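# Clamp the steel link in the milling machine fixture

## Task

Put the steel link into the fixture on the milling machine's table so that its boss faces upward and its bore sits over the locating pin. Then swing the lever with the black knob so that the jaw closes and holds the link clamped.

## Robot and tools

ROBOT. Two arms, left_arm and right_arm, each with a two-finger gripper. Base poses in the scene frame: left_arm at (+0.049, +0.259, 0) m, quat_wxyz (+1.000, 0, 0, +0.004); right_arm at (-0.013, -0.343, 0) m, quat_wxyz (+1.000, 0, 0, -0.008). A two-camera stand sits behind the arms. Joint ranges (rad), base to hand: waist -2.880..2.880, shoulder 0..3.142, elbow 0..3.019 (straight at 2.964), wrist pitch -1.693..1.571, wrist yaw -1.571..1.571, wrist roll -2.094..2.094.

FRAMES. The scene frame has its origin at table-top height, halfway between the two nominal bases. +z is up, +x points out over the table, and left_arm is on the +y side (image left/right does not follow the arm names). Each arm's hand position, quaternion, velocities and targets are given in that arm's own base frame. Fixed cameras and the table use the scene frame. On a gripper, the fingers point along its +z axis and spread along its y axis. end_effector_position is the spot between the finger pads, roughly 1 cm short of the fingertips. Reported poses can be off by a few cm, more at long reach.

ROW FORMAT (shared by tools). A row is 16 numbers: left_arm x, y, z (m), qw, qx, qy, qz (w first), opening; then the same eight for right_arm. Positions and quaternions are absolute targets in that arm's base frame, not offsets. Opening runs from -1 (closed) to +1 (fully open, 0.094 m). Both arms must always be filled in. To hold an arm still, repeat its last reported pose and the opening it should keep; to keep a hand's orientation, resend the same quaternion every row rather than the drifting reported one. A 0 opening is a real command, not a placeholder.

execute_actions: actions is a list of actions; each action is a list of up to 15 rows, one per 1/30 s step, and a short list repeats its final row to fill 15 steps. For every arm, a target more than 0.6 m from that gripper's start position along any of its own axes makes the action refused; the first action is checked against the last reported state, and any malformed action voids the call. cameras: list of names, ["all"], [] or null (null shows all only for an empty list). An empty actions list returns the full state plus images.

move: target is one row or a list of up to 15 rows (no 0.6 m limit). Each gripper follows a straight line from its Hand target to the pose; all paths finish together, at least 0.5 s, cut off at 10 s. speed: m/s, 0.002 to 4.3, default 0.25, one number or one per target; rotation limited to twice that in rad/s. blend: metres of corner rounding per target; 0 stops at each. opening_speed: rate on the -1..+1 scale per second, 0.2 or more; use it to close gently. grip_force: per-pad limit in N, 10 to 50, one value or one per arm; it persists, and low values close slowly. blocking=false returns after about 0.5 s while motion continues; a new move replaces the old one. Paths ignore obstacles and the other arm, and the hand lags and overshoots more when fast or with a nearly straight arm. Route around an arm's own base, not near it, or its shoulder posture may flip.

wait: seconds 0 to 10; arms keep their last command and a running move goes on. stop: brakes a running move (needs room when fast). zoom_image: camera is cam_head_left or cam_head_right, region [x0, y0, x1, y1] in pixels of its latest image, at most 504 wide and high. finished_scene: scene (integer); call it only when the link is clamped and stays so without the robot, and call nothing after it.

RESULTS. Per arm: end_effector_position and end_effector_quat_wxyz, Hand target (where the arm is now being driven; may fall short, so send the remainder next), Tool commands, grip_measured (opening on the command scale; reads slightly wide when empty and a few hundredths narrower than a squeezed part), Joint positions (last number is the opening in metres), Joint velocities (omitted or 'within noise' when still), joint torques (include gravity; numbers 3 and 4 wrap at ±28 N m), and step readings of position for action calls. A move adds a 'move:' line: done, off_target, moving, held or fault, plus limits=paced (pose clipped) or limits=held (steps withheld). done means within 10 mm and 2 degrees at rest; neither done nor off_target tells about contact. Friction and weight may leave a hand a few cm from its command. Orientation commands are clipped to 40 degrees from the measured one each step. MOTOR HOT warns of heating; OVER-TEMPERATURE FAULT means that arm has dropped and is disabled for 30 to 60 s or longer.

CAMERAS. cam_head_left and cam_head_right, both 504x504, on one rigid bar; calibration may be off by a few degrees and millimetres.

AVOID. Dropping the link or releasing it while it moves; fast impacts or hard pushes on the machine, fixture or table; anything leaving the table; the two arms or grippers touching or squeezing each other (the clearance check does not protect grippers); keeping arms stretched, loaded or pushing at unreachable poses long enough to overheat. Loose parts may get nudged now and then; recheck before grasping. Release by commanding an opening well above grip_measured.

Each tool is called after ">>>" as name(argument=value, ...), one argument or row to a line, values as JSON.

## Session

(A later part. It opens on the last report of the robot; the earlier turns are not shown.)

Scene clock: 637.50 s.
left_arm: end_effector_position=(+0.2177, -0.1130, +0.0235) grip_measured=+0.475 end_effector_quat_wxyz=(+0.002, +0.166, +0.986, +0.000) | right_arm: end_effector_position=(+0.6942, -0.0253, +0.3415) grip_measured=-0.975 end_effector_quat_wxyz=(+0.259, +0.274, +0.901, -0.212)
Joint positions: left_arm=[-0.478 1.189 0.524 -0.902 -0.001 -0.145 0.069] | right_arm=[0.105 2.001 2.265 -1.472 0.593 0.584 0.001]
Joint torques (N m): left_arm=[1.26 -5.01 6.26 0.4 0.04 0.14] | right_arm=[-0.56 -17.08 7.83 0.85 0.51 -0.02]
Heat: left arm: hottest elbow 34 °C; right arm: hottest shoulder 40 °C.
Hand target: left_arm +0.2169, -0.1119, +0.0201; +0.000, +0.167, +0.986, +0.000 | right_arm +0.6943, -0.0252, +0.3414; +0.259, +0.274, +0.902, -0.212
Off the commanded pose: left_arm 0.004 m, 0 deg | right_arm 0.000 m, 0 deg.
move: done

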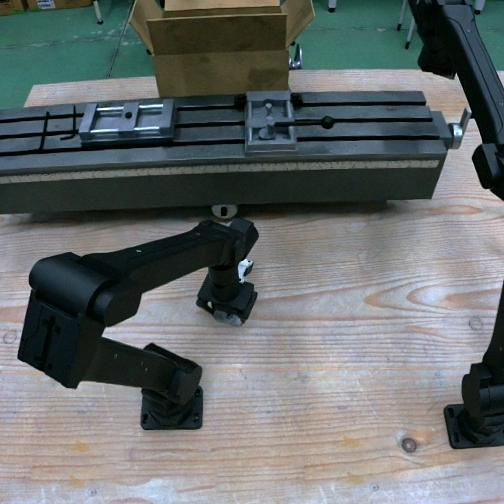

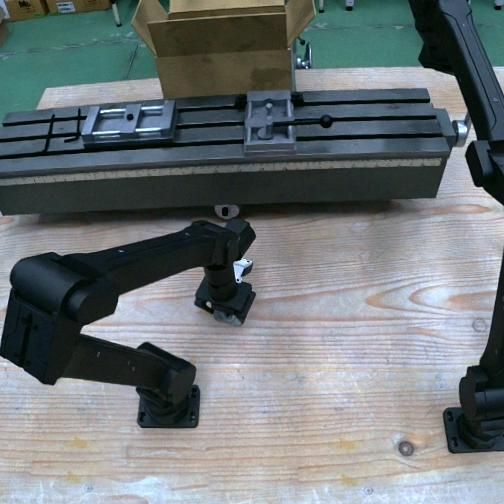

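>>> move(
  target=[
    [0.217, -0.112, 0.020, 0, 0.1668, 0.986, 0, 0.8, 0.6942, -0.0253, 0.3415, 0.259, 0.274, 0.901, -0.212, -1],
    [0.217, -0.112, 0.055, 0, 0.1668, 0.986, 0, 0.8, 0.6942, -0.0253, 0.3415, 0.259, 0.274, 0.901, -0.212, -1],
    [0.217, -0.112, 0.026, 0, 0.1668, 0.986, 0, 0.8, 0.6942, -0.0253, 0.3415, 0.259, 0.274, 0.901, -0.212, -1],
    [0.217, -0.112, 0.026, 0, 0.1668, 0.986, 0, -0.75, 0.6942, -0.0253, 0.3415, 0.259, 0.274, 0.901, -0.212, -1],
  ],
  speed=0.1,
  opening_speed=1.2,
  cameras=["all"],
)

>>> zoom_image(
  camera="cam_head_left",
  region=[180, 260, 280, 340],
)

>>> zoom_image(
  camera="cam_head_right",
  region=[180, 260, 280, 340],
)

Scene clock: 662.90 s.
left_arm: end_effector_position=(+0.2176, -0.1130, +0.0301) grip_measured=-0.458 end_effector_quat_wxyz=(+0.003, +0.166, +0.986, +0.000) | right_arm: end_effector_position=(+0.6942, -0.0253, +0.3415) grip_measured=-0.975 end_effector_quat_wxyz=(+0.259, +0.274, +0.901, -0.212)
Joint positions: left_arm=[-0.478 1.172 0.533 -0.926 -0.001 -0.145 0.025] | right_arm=[0.105 2.001 2.265 -1.472 0.593 0.584 0.001]
Joint torques (N m): left_arm=[1.2 -4.66 6.41 0.42 0.04 0.14] | right_arm=[-0.5 -16.97 7.83 0.85 0.5 -0.04]
Heat: left arm: hottest elbow 33 °C; right arm: hottest shoulder 40 °C.
Hand target: left_arm +0.2171, -0.1120, +0.0262; +0.000, +0.167, +0.986, +0.000 | right_arm +0.6943, -0.0252, +0.3414; +0.259, +0.274, +0.902, -0.212
Off the commanded pose: left_arm 0.004 m, 0 deg | right_arm 0.000 m, 0 deg.
move: done

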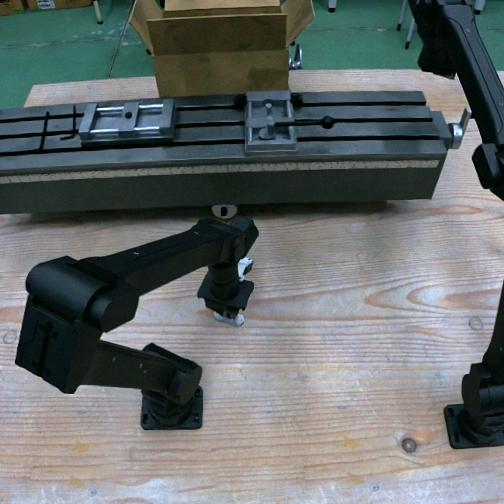

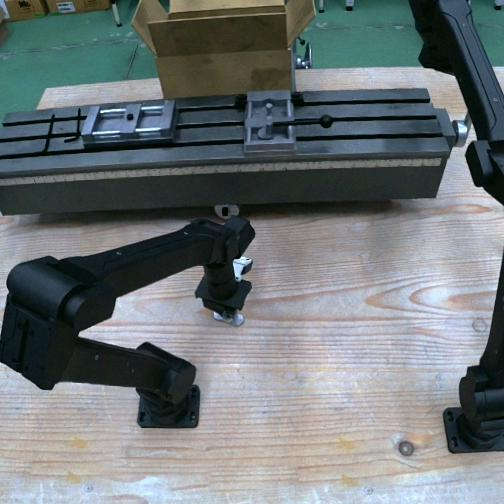

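Scaled by 5.040 from the camera's 504x504 image, which has a finer 720x720 frame.

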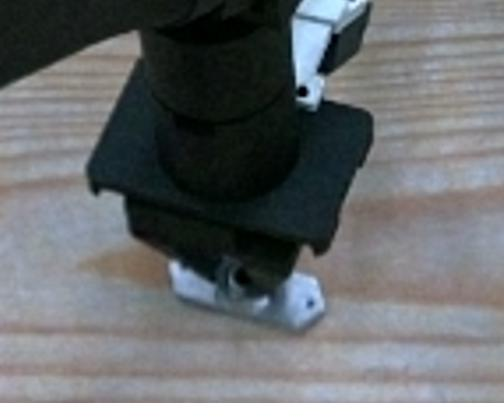

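Scaled by 5.040 from the camera's 504x504 image, which has a finer 720x720 frame.

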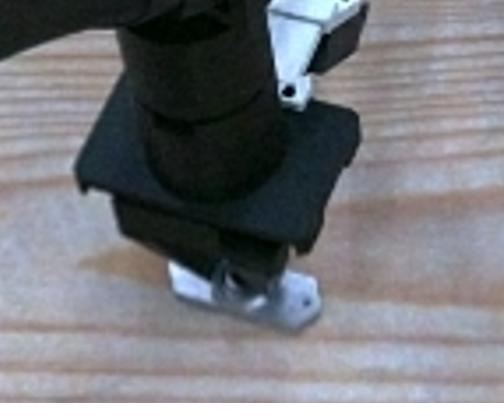

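>>> move(
  target=[0.217, -0.112, 0.15, 0, 0.1668, 0.986, 0, -0.75, 0.6942, -0.0253, 0.3415, 0.259, 0.274, 0.901, -0.212, -1],
  speed=0.15,
  cameras=["all"],
)

>>> zoom_image(
  camera="cam_head_left",
  region=[180, 220, 280, 320],
)

>>> zoom_image(
  camera="cam_head_right",
  region=[180, 220, 280, 320],
)

Scene clock: 673.50 s.
left_arm: end_effector_position=(+0.2026, -0.1053, +0.1293) grip_measured=-0.458 end_effector_quat_wxyz=(-0.023, +0.166, +0.986, +0.008) | right_arm: end_effector_position=(+0.6942, -0.0253, +0.3415) grip_measured=-0.975 end_effector_quat_wxyz=(+0.259, +0.274, +0.901, -0.212)
Joint positions: left_arm=[-0.478 1 0.711 -1.331 -0.001 -0.145 0.025] | right_arm=[0.105 2.001 2.265 -1.472 0.593 0.584 0.001]
Joint torques (N m): left_arm=[1.2 -5.07 12.11 -0.43 0.03 0.13] | right_arm=[-0.67 -17.14 7.82 0.85 0.51 -0.03]
Heat: left arm: hottest elbow 34 °C; right arm: hottest shoulder 40 °C.
Hand target: left_arm +0.2164, -0.1116, +0.1497; +0.000, +0.167, +0.986, +0.000 | right_arm +0.6943, -0.0252, +0.3414; +0.259, +0.274, +0.902, -0.212
Off the commanded pose: left_arm 0.026 m, 3 deg | right_arm 0.000 m, 0 deg.
move: off_target (left_arm)

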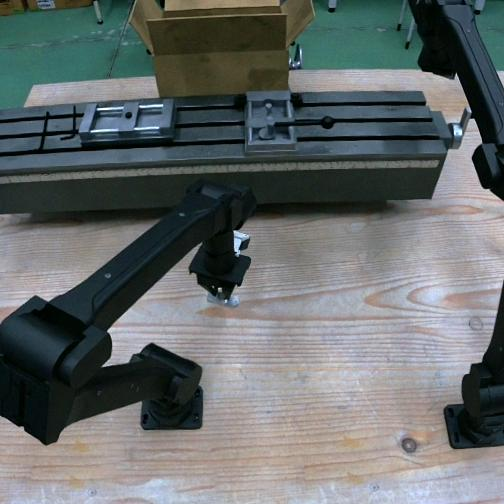

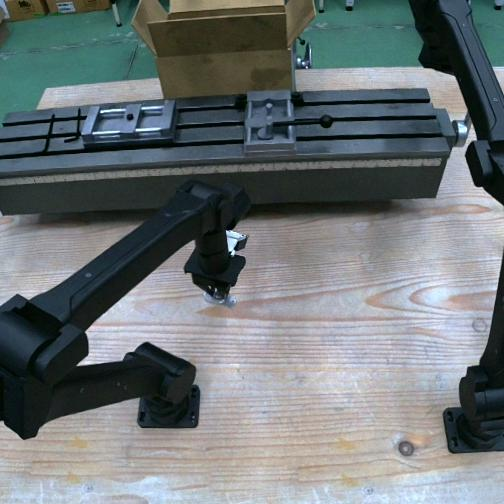

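Scaled by 5.040 from the camera's 504x504 image, which has a finer 720x720 frame.

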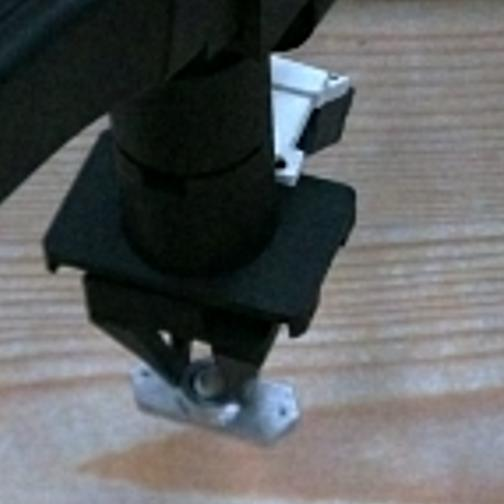

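Scaled by 5.040 from the camera's 504x504 image, which has a finer 720x720 frame.

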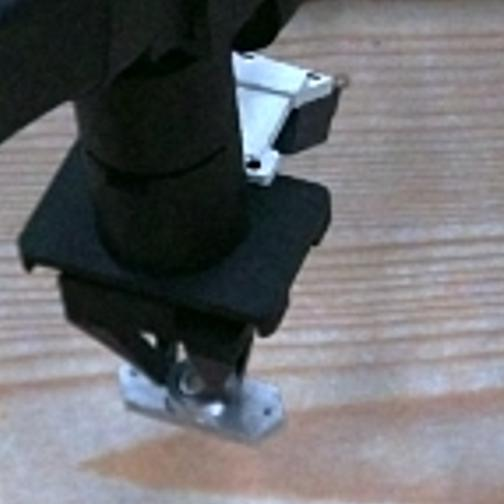

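>>> move(
  target=[0.608, -0.211, 0.42, 0, 0.004, 1, 0, -0.75, 0.6942, -0.0253, 0.3415, 0.259, 0.274, 0.901, -0.212, -1],
  speed=0.2,
  cameras=["all"],
)

>>> zoom_image(
  camera="cam_head_left",
  region=[220, 30, 340, 150],
)

>>> zoom_image(
  camera="cam_head_right",
  region=[220, 30, 340, 150],
)

Scene clock: 706.43 s.
left_arm: end_effector_position=(+0.5986, -0.2152, +0.4040) grip_measured=-0.458 end_effector_quat_wxyz=(+0.162, +0.015, +0.985, -0.056) | right_arm: end_effector_position=(+0.6942, -0.0253, +0.3415) grip_measured=-0.975 end_effector_quat_wxyz=(+0.259, +0.274, +0.901, -0.212)
Joint positions: left_arm=[-0.344 1.908 2.376 -1.694 0.002 -0.314 0.025] | right_arm=[0.105 2.001 2.265 -1.472 0.593 0.584 0.001]
Joint torques (N m): left_arm=[1.85 -18.2 12.74 0.49 -0.1 0] | right_arm=[-0.56 -16.97 7.82 0.85 0.5 -0.06]
Heat: left arm: hottest elbow 38 °C; right arm: hottest shoulder 40 °C.
Hand target: left_arm +0.6068, -0.2106, +0.4190; +0.181, +0.004, +0.982, -0.062 | right_arm +0.6943, -0.0252, +0.3414; +0.259, +0.274, +0.902, -0.212
Off the commanded pose: left_arm 0.019 m, 20 deg | right_arm 0.000 m, 0 deg.
joint sent to its limit (left arm) — joint 4 (wrist pitch), lower limit. The joint targets are off in orientation, not in position.
move: off_target (left_arm)

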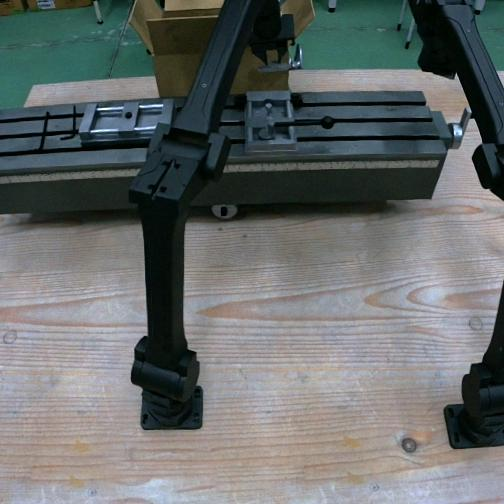

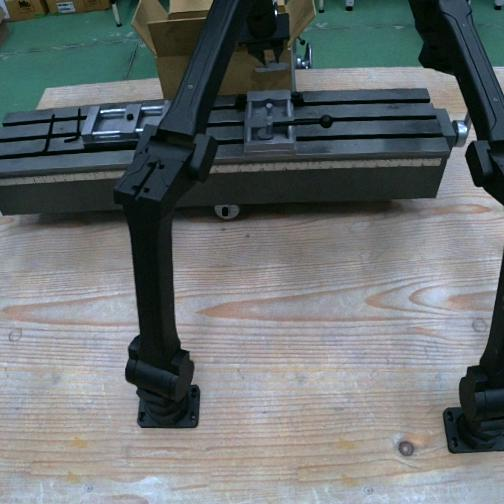

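Scaled by 4.200 from the camera's 504x504 image, which has a finer 720x720 frame.

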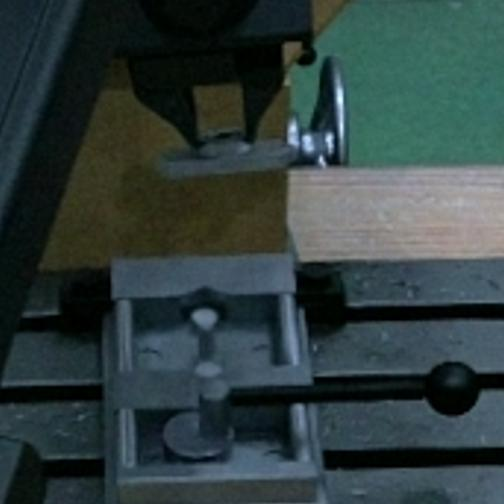

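Scaled by 4.200 from the camera's 504x504 image, which has a finer 720x720 frame.

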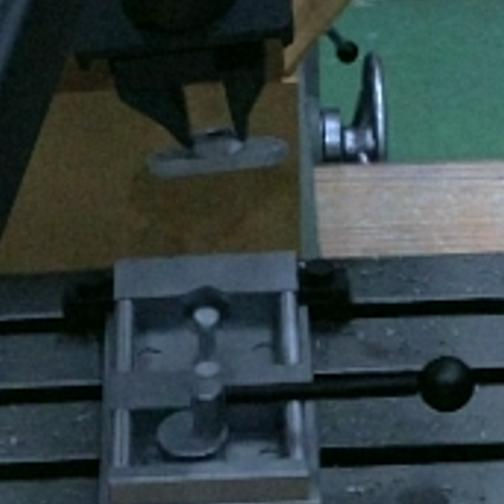

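>>> move(
  target=[0.608, -0.206, 0.36, 0, 0.004, 1, 0, -0.75, 0.6942, -0.0253, 0.3415, 0.259, 0.274, 0.901, -0.212, -1],
  speed=0.15,
  cameras=["all"],
)

>>> zoom_image(
  camera="cam_head_left",
  region=[220, 50, 320, 150],
)

>>> zoom_image(
  camera="cam_head_right",
  region=[220, 50, 320, 150],
)

Scene clock: 786.63 s.
left_arm: end_effector_position=(+0.6037, -0.2119, +0.3644) grip_measured=-0.458 end_effector_quat_wxyz=(+0.125, +0.011, +0.991, -0.043) | right_arm: end_effector_position=(+0.6942, -0.0253, +0.3415) grip_measured=-0.975 end_effector_quat_wxyz=(+0.259, +0.274, +0.901, -0.212)
Joint positions: left_arm=[-0.336 1.939 2.326 -1.694 0.002 -0.315 0.025] | right_arm=[0.105 2.001 2.265 -1.472 0.593 0.584 0.001]
Joint torques (N m): left_arm=[1.79 -19.02 8.62 0.38 -0.06 0.06] | right_arm=[-0.38 -17.26 7.86 0.87 0.5 -0.04]
Heat: left arm: hottest elbow 40 °C; right arm: hottest shoulder 40 °C.
Hand target: left_arm +0.6076, -0.2058, +0.3594; +0.120, +0.004, +0.992, -0.041 | right_arm +0.6943, -0.0252, +0.3414; +0.259, +0.274, +0.902, -0.212
Off the commanded pose: left_arm 0.009 m, 15 deg | right_arm 0.000 m, 0 deg.
joint sent to its limit (left arm) — joint 4 (wrist pitch), lower limit. The joint targets are off in orientation, not in position.
move: off_target (left_arm)

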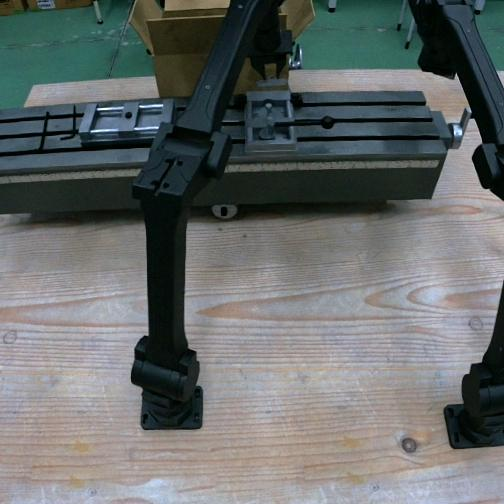

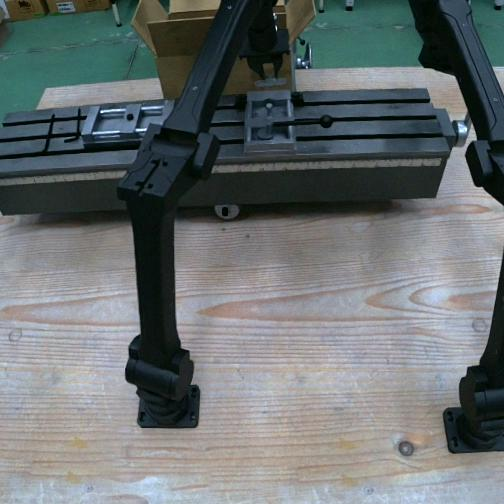

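Scaled by 5.040 from the camera's 504x504 image, which has a finer 720x720 frame.

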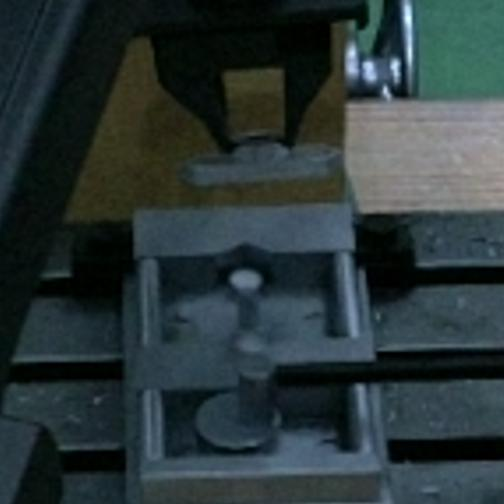

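Scaled by 5.040 from the camera's 504x504 image, which has a finer 720x720 frame.

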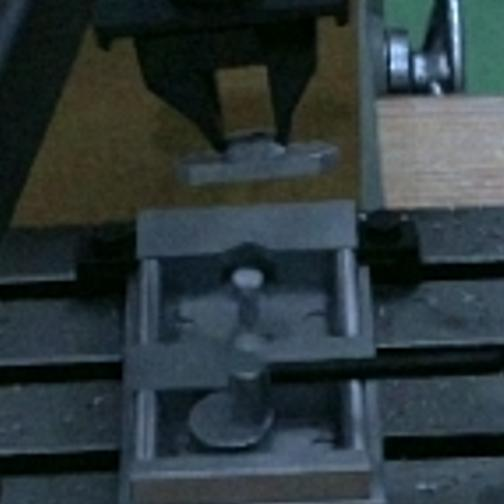

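>>> move(
  target=[0.608, -0.206, 0.33, 0, 0.004, 1, 0, -0.75, 0.6942, -0.0253, 0.3415, 0.259, 0.274, 0.901, -0.212, -1],
  speed=0.1,
  cameras=["all"],
)

>>> zoom_image(
  camera="cam_head_left",
  region=[230, 60, 310, 140],
)

>>> zoom_image(
  camera="cam_head_right",
  region=[230, 60, 310, 140],
)

Scene clock: 825.23 s.
left_arm: end_effector_position=(+0.6035, -0.2118, +0.3366) grip_measured=-0.458 end_effector_quat_wxyz=(+0.097, +0.011, +0.995, -0.034) | right_arm: end_effector_position=(+0.6942, -0.0253, +0.3415) grip_measured=-0.975 end_effector_quat_wxyz=(+0.259, +0.274, +0.901, -0.212)
Joint positions: left_arm=[-0.336 1.957 2.286 -1.694 0.002 -0.315 0.025] | right_arm=[0.105 2.001 2.265 -1.472 0.593 0.584 0.001]
Joint torques (N m): left_arm=[1.73 -19.19 8.65 0.27 -0.07 0.06] | right_arm=[-0.5 -17.26 7.87 0.87 0.51 -0.04]
Heat: left arm: hottest elbow 38 °C; right arm: hottest shoulder 40 °C.
Hand target: left_arm +0.6076, -0.2058, +0.3294; +0.091, +0.004, +0.995, -0.031 | right_arm +0.6943, -0.0252, +0.3414; +0.259, +0.274, +0.902, -0.212
Off the commanded pose: left_arm 0.010 m, 12 deg | right_arm 0.000 m, 0 deg.
joint sent to its limit (left arm) — joint 4 (wrist pitch), lower limit. The joint targets are off in orientation, not in position.
move: off_target (left_arm)

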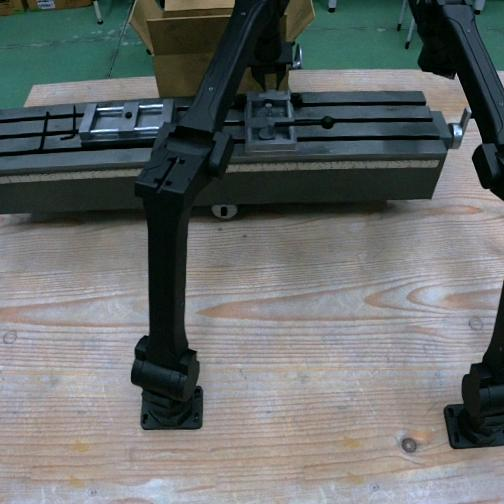

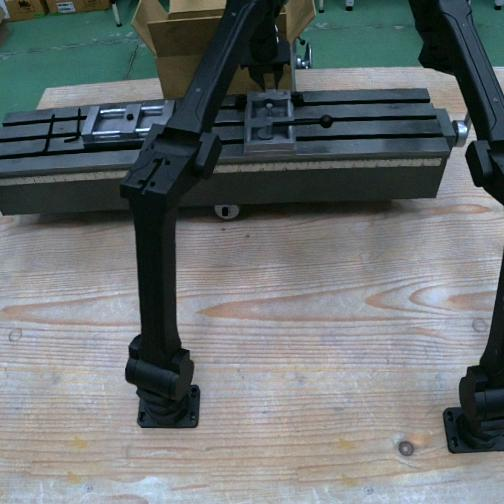

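Scaled by 6.300 from the camera's 504x504 image, which has a finer 720x720 frame.

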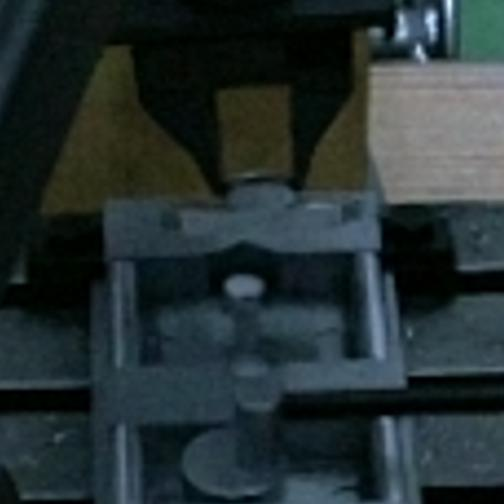

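Scaled by 6.300 from the camera's 504x504 image, which has a finer 720x720 frame.

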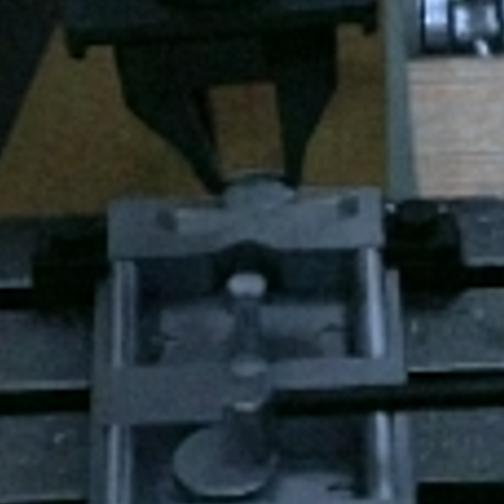

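>>> move(
  target=[0.608, -0.199, 0.312, 0, 0.004, 1, 0, -0.75, 0.6942, -0.0253, 0.3415, 0.259, 0.274, 0.901, -0.212, -1],
  speed=0.1,
  cameras=["all"],
)

>>> zoom_image(
  camera="cam_head_left",
  region=[230, 60, 310, 140],
)

>>> zoom_image(
  camera="cam_head_right",
  region=[230, 60, 310, 140],
)

Scene clock: 843.77 s.
left_arm: end_effector_position=(+0.6038, -0.2047, +0.3189) grip_measured=-0.458 end_effector_quat_wxyz=(+0.079, +0.006, +0.996, -0.027) | right_arm: end_effector_position=(+0.6942, -0.0253, +0.3415) grip_measured=-0.975 end_effector_quat_wxyz=(+0.259, +0.274, +0.901, -0.212)
Joint positions: left_arm=[-0.326 1.966 2.256 -1.694 0.002 -0.315 0.025] | right_arm=[0.105 2.001 2.265 -1.472 0.593 0.584 0.001]
Joint torques (N m): left_arm=[1.85 -19.55 8.68 0.18 -0.04 0.16] | right_arm=[-0.5 -17.08 7.83 0.88 0.51 -0.04]
Heat: left arm: hottest elbow 37 °C; right arm: hottest shoulder 40 °C.
Hand target: left_arm +0.6076, -0.1988, +0.3114; +0.073, +0.004, +0.997, -0.024 | right_arm +0.6943, -0.0252, +0.3414; +0.259, +0.274, +0.902, -0.212
Off the commanded pose: left_arm 0.010 m, 10 deg | right_arm 0.000 m, 0 deg.
joint sent to its limit (left arm) — joint 4 (wrist pitch), lower limit. The joint targets are off in orientation, not in position.
move: off_target (left_arm)

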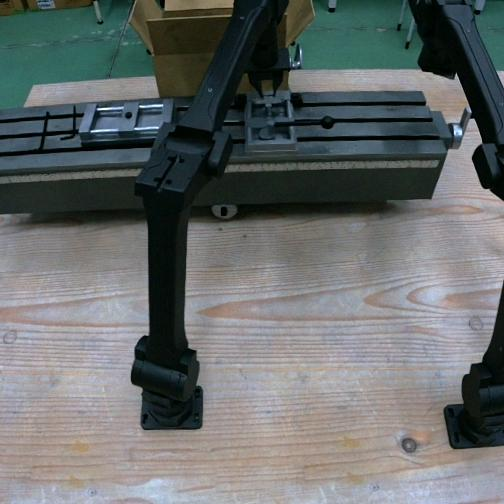

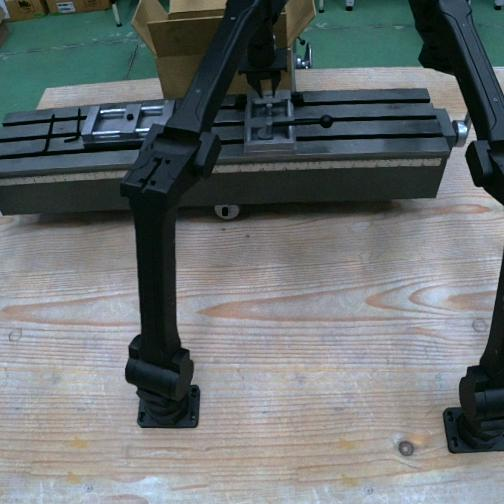

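Scaled by 6.300 from the camera's 504x504 image, which has a finer 720x720 frame.

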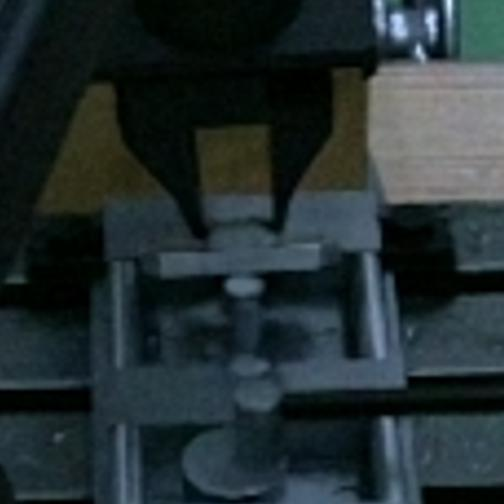

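Scaled by 6.300 from the camera's 504x504 image, which has a finer 720x720 frame.

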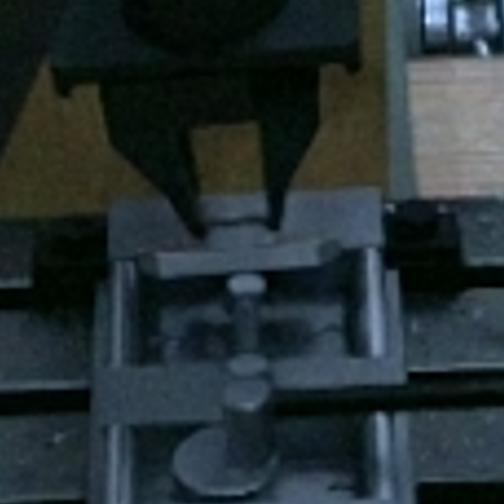

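>>> zoom_image(
  camera="cam_head_left",
  region=[248, 85, 292, 115],
)

>>> zoom_image(
  camera="cam_head_right",
  region=[248, 85, 292, 115],
)

Scaled by 11.455 from the camera's 504x504 image, which has a finer 720x720 frame.

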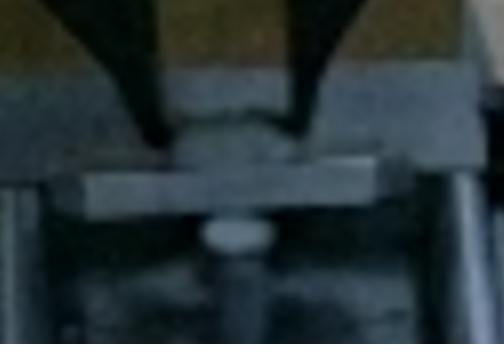

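Scaled by 11.455 from the camera's 504x504 image, which has a finer 720x720 frame.

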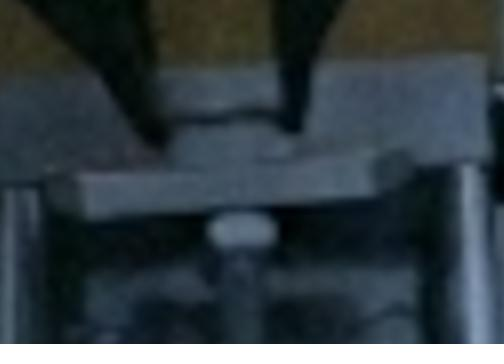

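>>> move(
  target=[0.612, -0.199, 0.302, 0, 0.004, 1, 0, -0.75, 0.6942, -0.0253, 0.3415, 0.259, 0.274, 0.901, -0.212, -1],
  speed=0.06,
  cameras=["all"],
)

>>> zoom_image(
  camera="cam_head_left",
  region=[248, 85, 292, 115],
)

>>> zoom_image(
  camera="cam_head_right",
  region=[248, 85, 292, 115],
)

Scene clock: 898.53 s.
left_arm: end_effector_position=(+0.6062, -0.2050, +0.3106) grip_measured=-0.458 end_effector_quat_wxyz=(+0.073, +0.005, +0.997, -0.025) | right_arm: end_effector_position=(+0.6942, -0.0253, +0.3415) grip_measured=-0.975 end_effector_quat_wxyz=(+0.259, +0.274, +0.901, -0.212)
Joint positions: left_arm=[-0.325 1.979 2.256 -1.694 0.002 -0.314 0.025] | right_arm=[0.105 2.001 2.265 -1.472 0.593 0.584 0.001]
Joint torques (N m): left_arm=[1.79 -19.08 8.95 0.18 -0.05 0.18] | right_arm=[-0.73 -17.38 7.87 0.81 0.5 -0.04]
Heat: left arm: hottest shoulder 36 °C; right arm: hottest shoulder 40 °C.
Hand target: left_arm +0.6114, -0.1989, +0.3014; +0.066, +0.004, +0.998, -0.022 | right_arm +0.6943, -0.0252, +0.3414; +0.259, +0.274, +0.902, -0.212
Off the commanded pose: left_arm 0.012 m, 9 deg | right_arm 0.000 m, 0 deg.
joint sent to its limit (left arm) — joint 4 (wrist pitch), lower limit. The joint targets are off in orientation, not in position.
move: off_target (left_arm)

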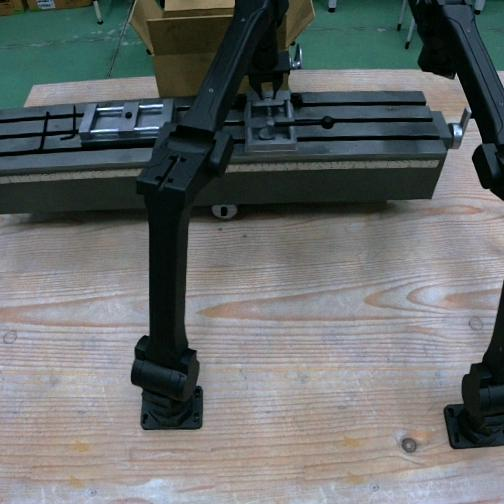

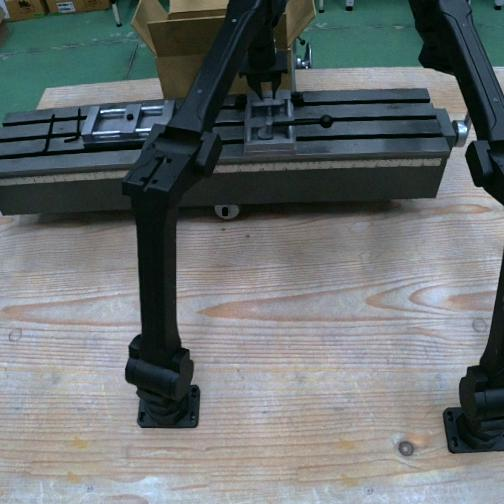

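Scaled by 11.455 from the camera's 504x504 image, which has a finer 720x720 frame.

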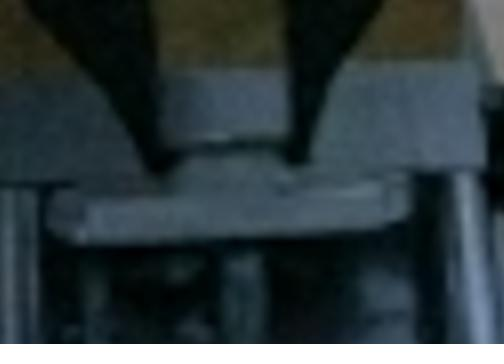

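Scaled by 11.455 from the camera's 504x504 image, which has a finer 720x720 frame.

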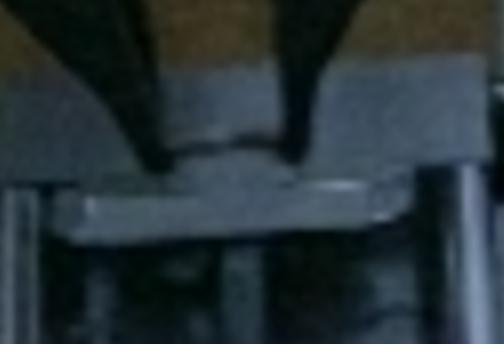

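>>> move(
  target=[0.608, -0.199, 0.40, 0, 0.004, 1, 0, -0.75, 0.6942, -0.0253, 0.3415, 0.259, 0.274, 0.901, -0.212, -1],
  speed=0.15,
  cameras=["all"],
)

>>> zoom_image(
  camera="cam_head_left",
  region=[238, 30, 302, 94],
)

>>> zoom_image(
  camera="cam_head_right",
  region=[238, 30, 302, 94],
)

Scene clock: 955.43 s.
left_arm: end_effector_position=(+0.6012, -0.2033, +0.3790) grip_measured=-0.458 end_effector_quat_wxyz=(+0.136, +0.005, +0.990, -0.046) | right_arm: end_effector_position=(+0.6942, -0.0253, +0.3415) grip_measured=-0.975 end_effector_quat_wxyz=(+0.259, +0.274, +0.901, -0.212)
Joint positions: left_arm=[-0.325 1.916 2.328 -1.694 0.002 -0.314 0.025] | right_arm=[0.105 2.001 2.265 -1.472 0.593 0.584 0.001]
Joint torques (N m): left_arm=[1.79 -19.31 12.44 0.38 -0.02 0.16] | right_arm=[-0.73 -17.03 7.86 0.88 0.5 -0.04]
Heat: left arm: hottest elbow 37 °C; right arm: hottest shoulder 40 °C.
Hand target: left_arm +0.6067, -0.1987, +0.3992; +0.159, +0.004, +0.986, -0.052 | right_arm +0.6943, -0.0252, +0.3414; +0.259, +0.274, +0.902, -0.212
Off the commanded pose: left_arm 0.023 m, 17 deg | right_arm 0.000 m, 0 deg.
joint sent to its limit (left arm) — joint 4 (wrist pitch), lower limit. The joint targets are off in orientation, not in position.
move: off_target (left_arm)

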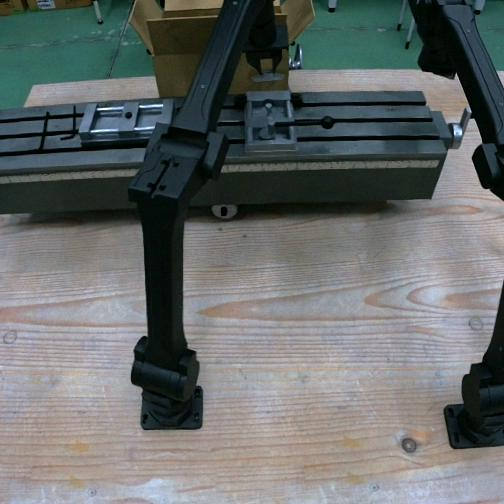

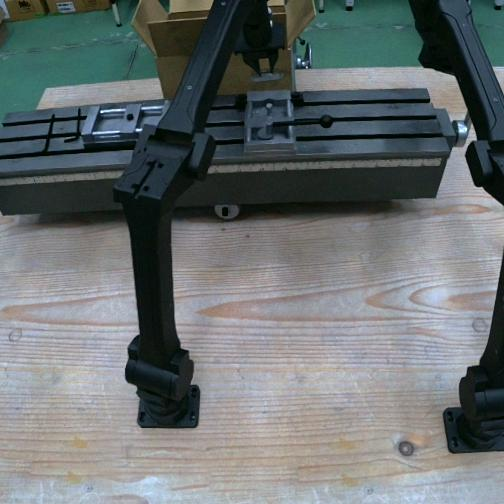

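Scaled by 7.875 from the camera's 504x504 image, which has a finer 720x720 frame.

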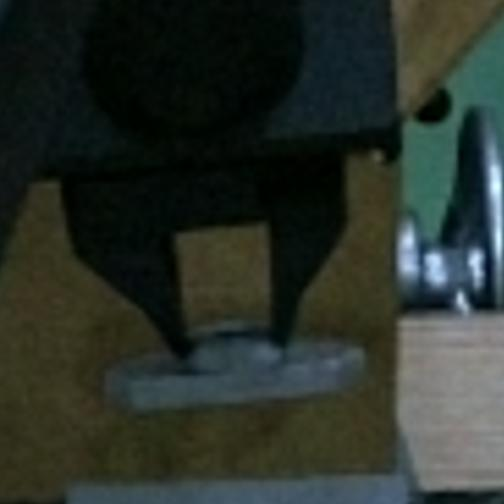

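Scaled by 7.875 from the camera's 504x504 image, which has a finer 720x720 frame.

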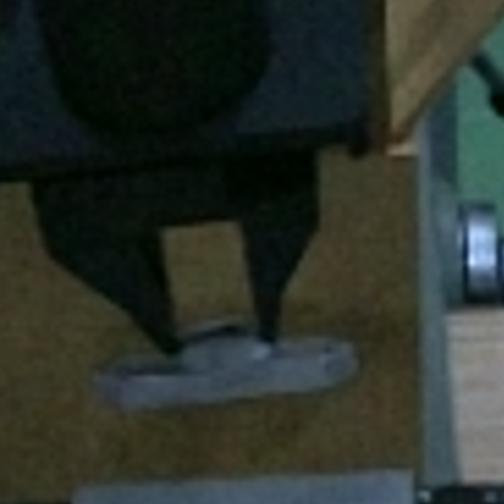

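>>> move(
  target=[
    [0.42, -0.17, 0.33, 0, 0.004, 1, 0, -0.75, 0.6942, -0.0253, 0.3415, 0.259, 0.274, 0.901, -0.212, -1],
    [0.25, -0.12, 0.09, 0, 0.004, 1, 0, -0.75, 0.6942, -0.0253, 0.3415, 0.259, 0.274, 0.901, -0.212, -1],
  ],
  speed=0.2,
  blend=[0.05, 0],
  cameras=["all"],
)

>>> zoom_image(
  camera="cam_head_left",
  region=[190, 240, 270, 320],
)

>>> zoom_image(
  camera="cam_head_right",
  region=[190, 240, 270, 320],
)

Scene clock: 1008.77 s.
left_arm: end_effector_position=(+0.2485, -0.1155, +0.0868) grip_measured=-0.458 end_effector_quat_wxyz=(-0.010, +0.004, +1.000, +0.006) | right_arm: end_effector_position=(+0.6942, -0.0253, +0.3415) grip_measured=-0.975 end_effector_quat_wxyz=(+0.259, +0.274, +0.901, -0.212)
Joint positions: left_arm=[-0.435 1.174 0.709 -1.128 -0.002 -0.427 0.025] | right_arm=[0.105 2.001 2.265 -1.472 0.593 0.584 0.001]
Joint torques (N m): left_arm=[0.21 -7.24 7.62 0.31 0.07 -0.02] | right_arm=[-0.67 -17.14 7.88 0.84 0.48 -0.04]
Heat: left arm: hottest elbow 42 °C; right arm: hottest shoulder 40 °C.
Hand target: left_arm +0.2499, -0.1200, +0.0900; +0.000, +0.004, +1.000, +0.000 | right_arm +0.6943, -0.0252, +0.3414; +0.259, +0.274, +0.902, -0.212
Off the commanded pose: left_arm 0.006 m, 1 deg | right_arm 0.000 m, 0 deg.
move: done

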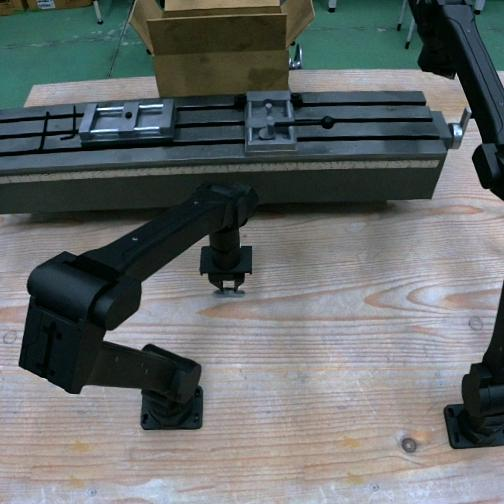

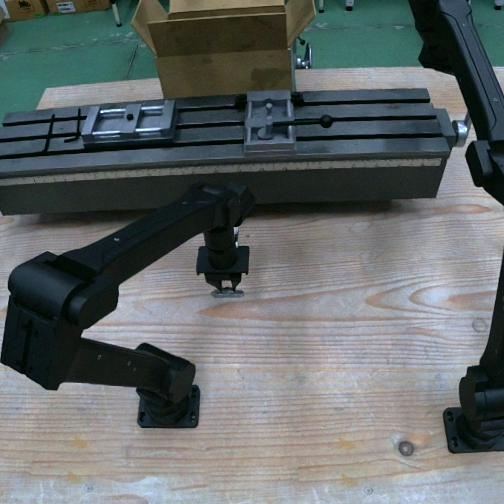

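Scaled by 6.300 from the camera's 504x504 image, which has a finer 720x720 frame.

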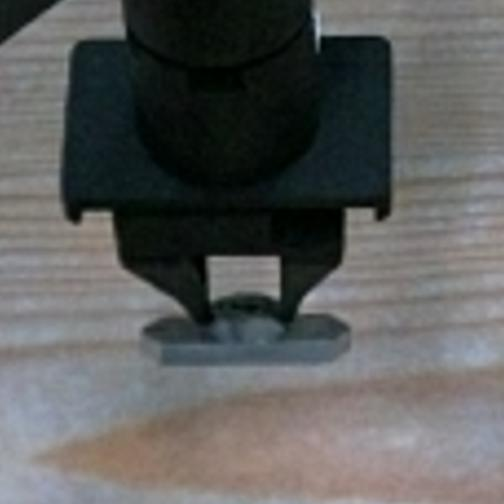

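Scaled by 6.300 from the camera's 504x504 image, which has a finer 720x720 frame.

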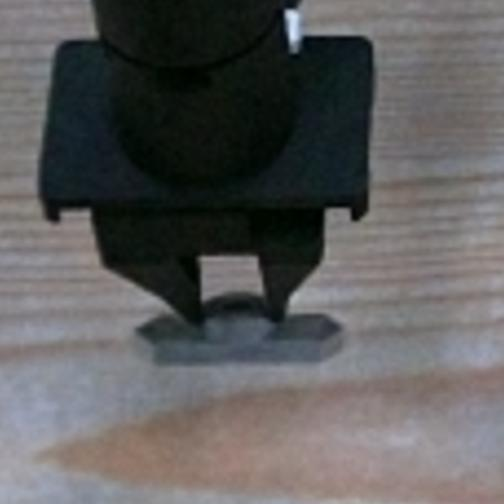

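>>> move(
  target=[
    [0.25, -0.12, 0.027, 0, 0.004, 1, 0, -0.75, 0.6942, -0.0253, 0.3415, 0.259, 0.274, 0.901, -0.212, -1],
    [0.25, -0.12, 0.027, 0, 0.004, 1, 0, 0.4, 0.6942, -0.0253, 0.3415, 0.259, 0.274, 0.901, -0.212, -1],
    [0.25, -0.12, 0.06, 0, 0.004, 1, 0, 0.4, 0.6942, -0.0253, 0.3415, 0.259, 0.274, 0.901, -0.212, -1],
  ],
  speed=0.08,
  opening_speed=1.0,
  cameras=["all"],
)

>>> zoom_image(
  camera="cam_head_left",
  region=[190, 260, 270, 340],
)

>>> zoom_image(
  camera="cam_head_right",
  region=[190, 260, 270, 340],
)

Scene clock: 1043.70 s.
left_arm: end_effector_position=(+0.2357, -0.1101, +0.0453) grip_measured=+0.398 end_effector_quat_wxyz=(-0.017, +0.003, +1.000, +0.008) | right_arm: end_effector_position=(+0.6942, -0.0253, +0.3415) grip_measured=-0.975 end_effector_quat_wxyz=(+0.259, +0.274, +0.901, -0.212)
Joint positions: left_arm=[-0.435 1.218 0.616 -1.007 0 -0.428 0.066] | right_arm=[0.105 2.001 2.265 -1.472 0.593 0.584 0.001]
Joint torques (N m): left_arm=[0.32 -6.89 10.09 -0.38 -0.05 -0.01] | right_arm=[-0.67 -17.14 7.86 0.92 0.51 -0.04]
Heat: left arm: hottest elbow 37 °C; right arm: hottest shoulder 40 °C.
Hand target: left_arm +0.2496, -0.1197, +0.0600; +0.000, +0.004, +1.000, +0.000 | right_arm +0.6943, -0.0252, +0.3414; +0.259, +0.274, +0.902, -0.212
Off the commanded pose: left_arm 0.023 m, 2 deg | right_arm 0.000 m, 0 deg.
move: off_target (left_arm)

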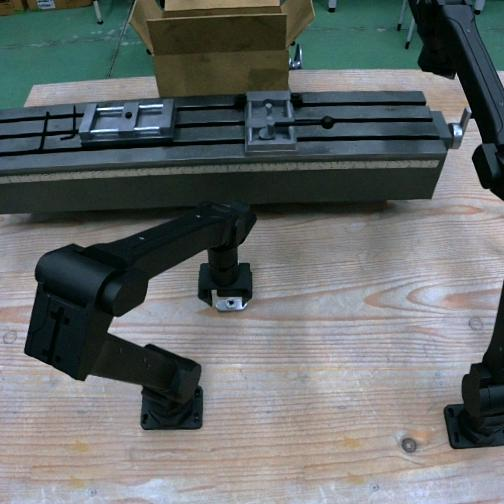

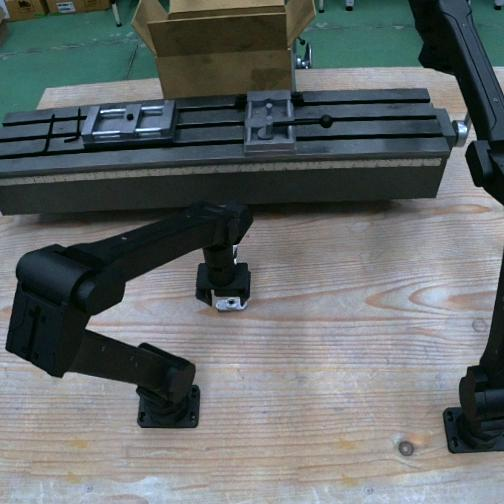

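Scaled by 6.300 from the camera's 504x504 image, which has a finer 720x720 frame.

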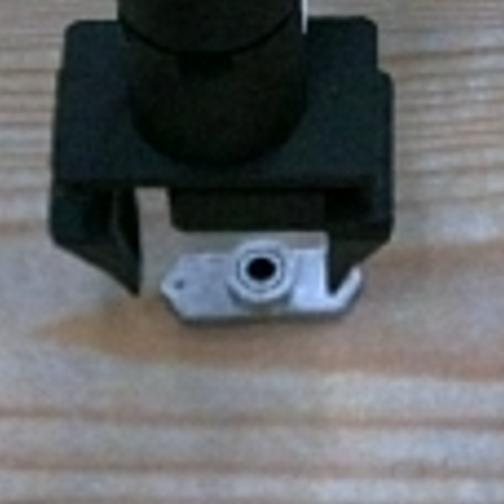

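Scaled by 6.300 from the camera's 504x504 image, which has a finer 720x720 frame.

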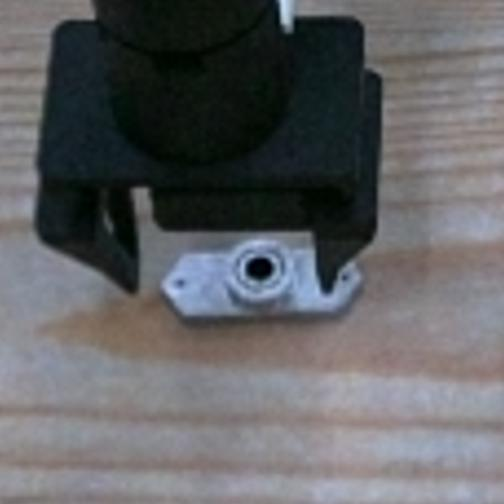

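>>> move(
  target=[
    [0.257, -0.121, 0.07, 0.0698, 0.004, 0.9976, 0, 0.4, 0.6942, -0.0253, 0.3415, 0.259, 0.274, 0.901, -0.212, -1],
    [0.257, -0.121, 0.0265, 0.0698, 0.004, 0.9976, 0, 0.4, 0.6942, -0.0253, 0.3415, 0.259, 0.274, 0.901, -0.212, -1],
  ],
  speed=0.08,
  opening_speed=1.0,
  cameras=["all"],
)

>>> zoom_image(
  camera="cam_head_left",
  region=[190, 260, 270, 340],
)

>>> zoom_image(
  camera="cam_head_right",
  region=[190, 260, 270, 340],
)

Scene clock: 1059.97 s.
left_arm: end_effector_position=(+0.2579, -0.1188, +0.0303) grip_measured=+0.398 end_effector_quat_wxyz=(+0.070, +0.003, +0.998, -0.002) | right_arm: end_effector_position=(+0.6942, -0.0253, +0.3415) grip_measured=-0.975 end_effector_quat_wxyz=(+0.259, +0.274, +0.901, -0.212)
Joint positions: left_arm=[-0.466 1.203 0.549 -0.789 -0.059 -0.456 0.066] | right_arm=[0.105 2.001 2.265 -1.472 0.593 0.584 0.001]
Joint torques (N m): left_arm=[0.21 -5.3 6.64 0.81 -0.27 -0.01] | right_arm=[-0.67 -17.03 7.77 0.85 0.51 -0.05]
Heat: left arm: hottest elbow 38 °C; right arm: hottest shoulder 40 °C.
Hand target: left_arm +0.2569, -0.1210, +0.0266; +0.070, +0.004, +0.998, +0.000 | right_arm +0.6943, -0.0252, +0.3414; +0.259, +0.274, +0.902, -0.212
Off the commanded pose: left_arm 0.005 m, 0 deg | right_arm 0.000 m, 0 deg.
move: done

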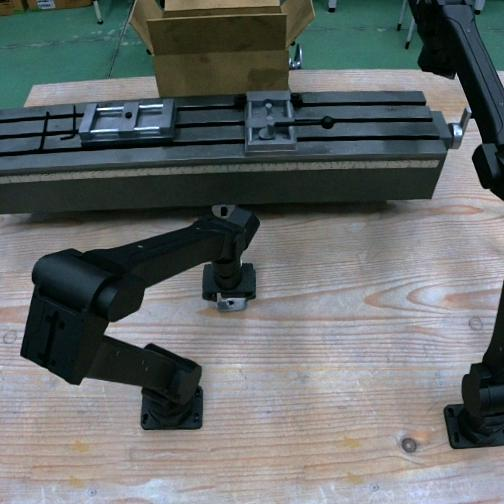

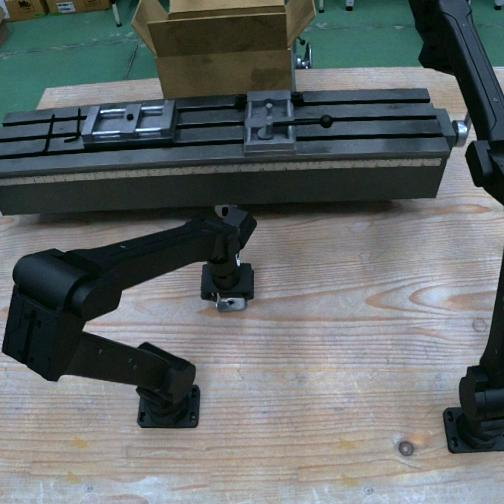

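Scaled by 6.300 from the camera's 504x504 image, which has a finer 720x720 frame.

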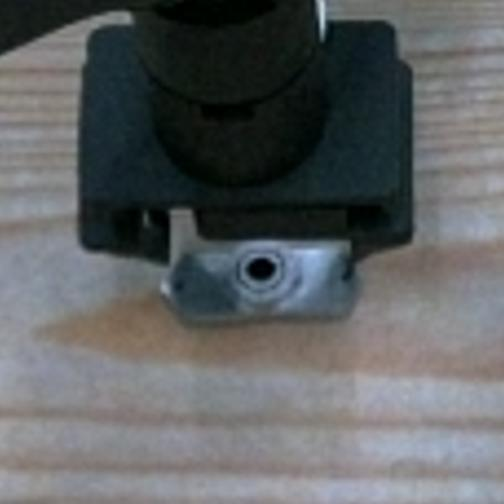

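Scaled by 6.300 from the camera's 504x504 image, which has a finer 720x720 frame.

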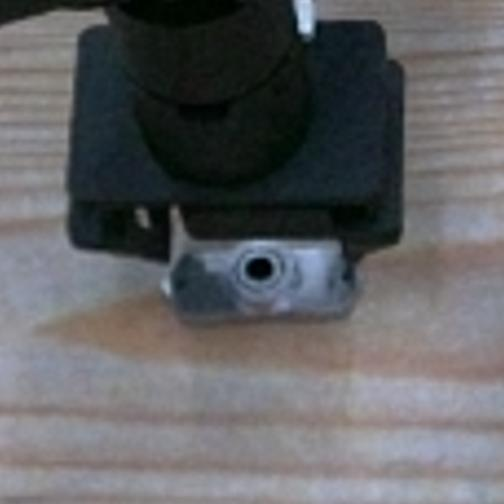

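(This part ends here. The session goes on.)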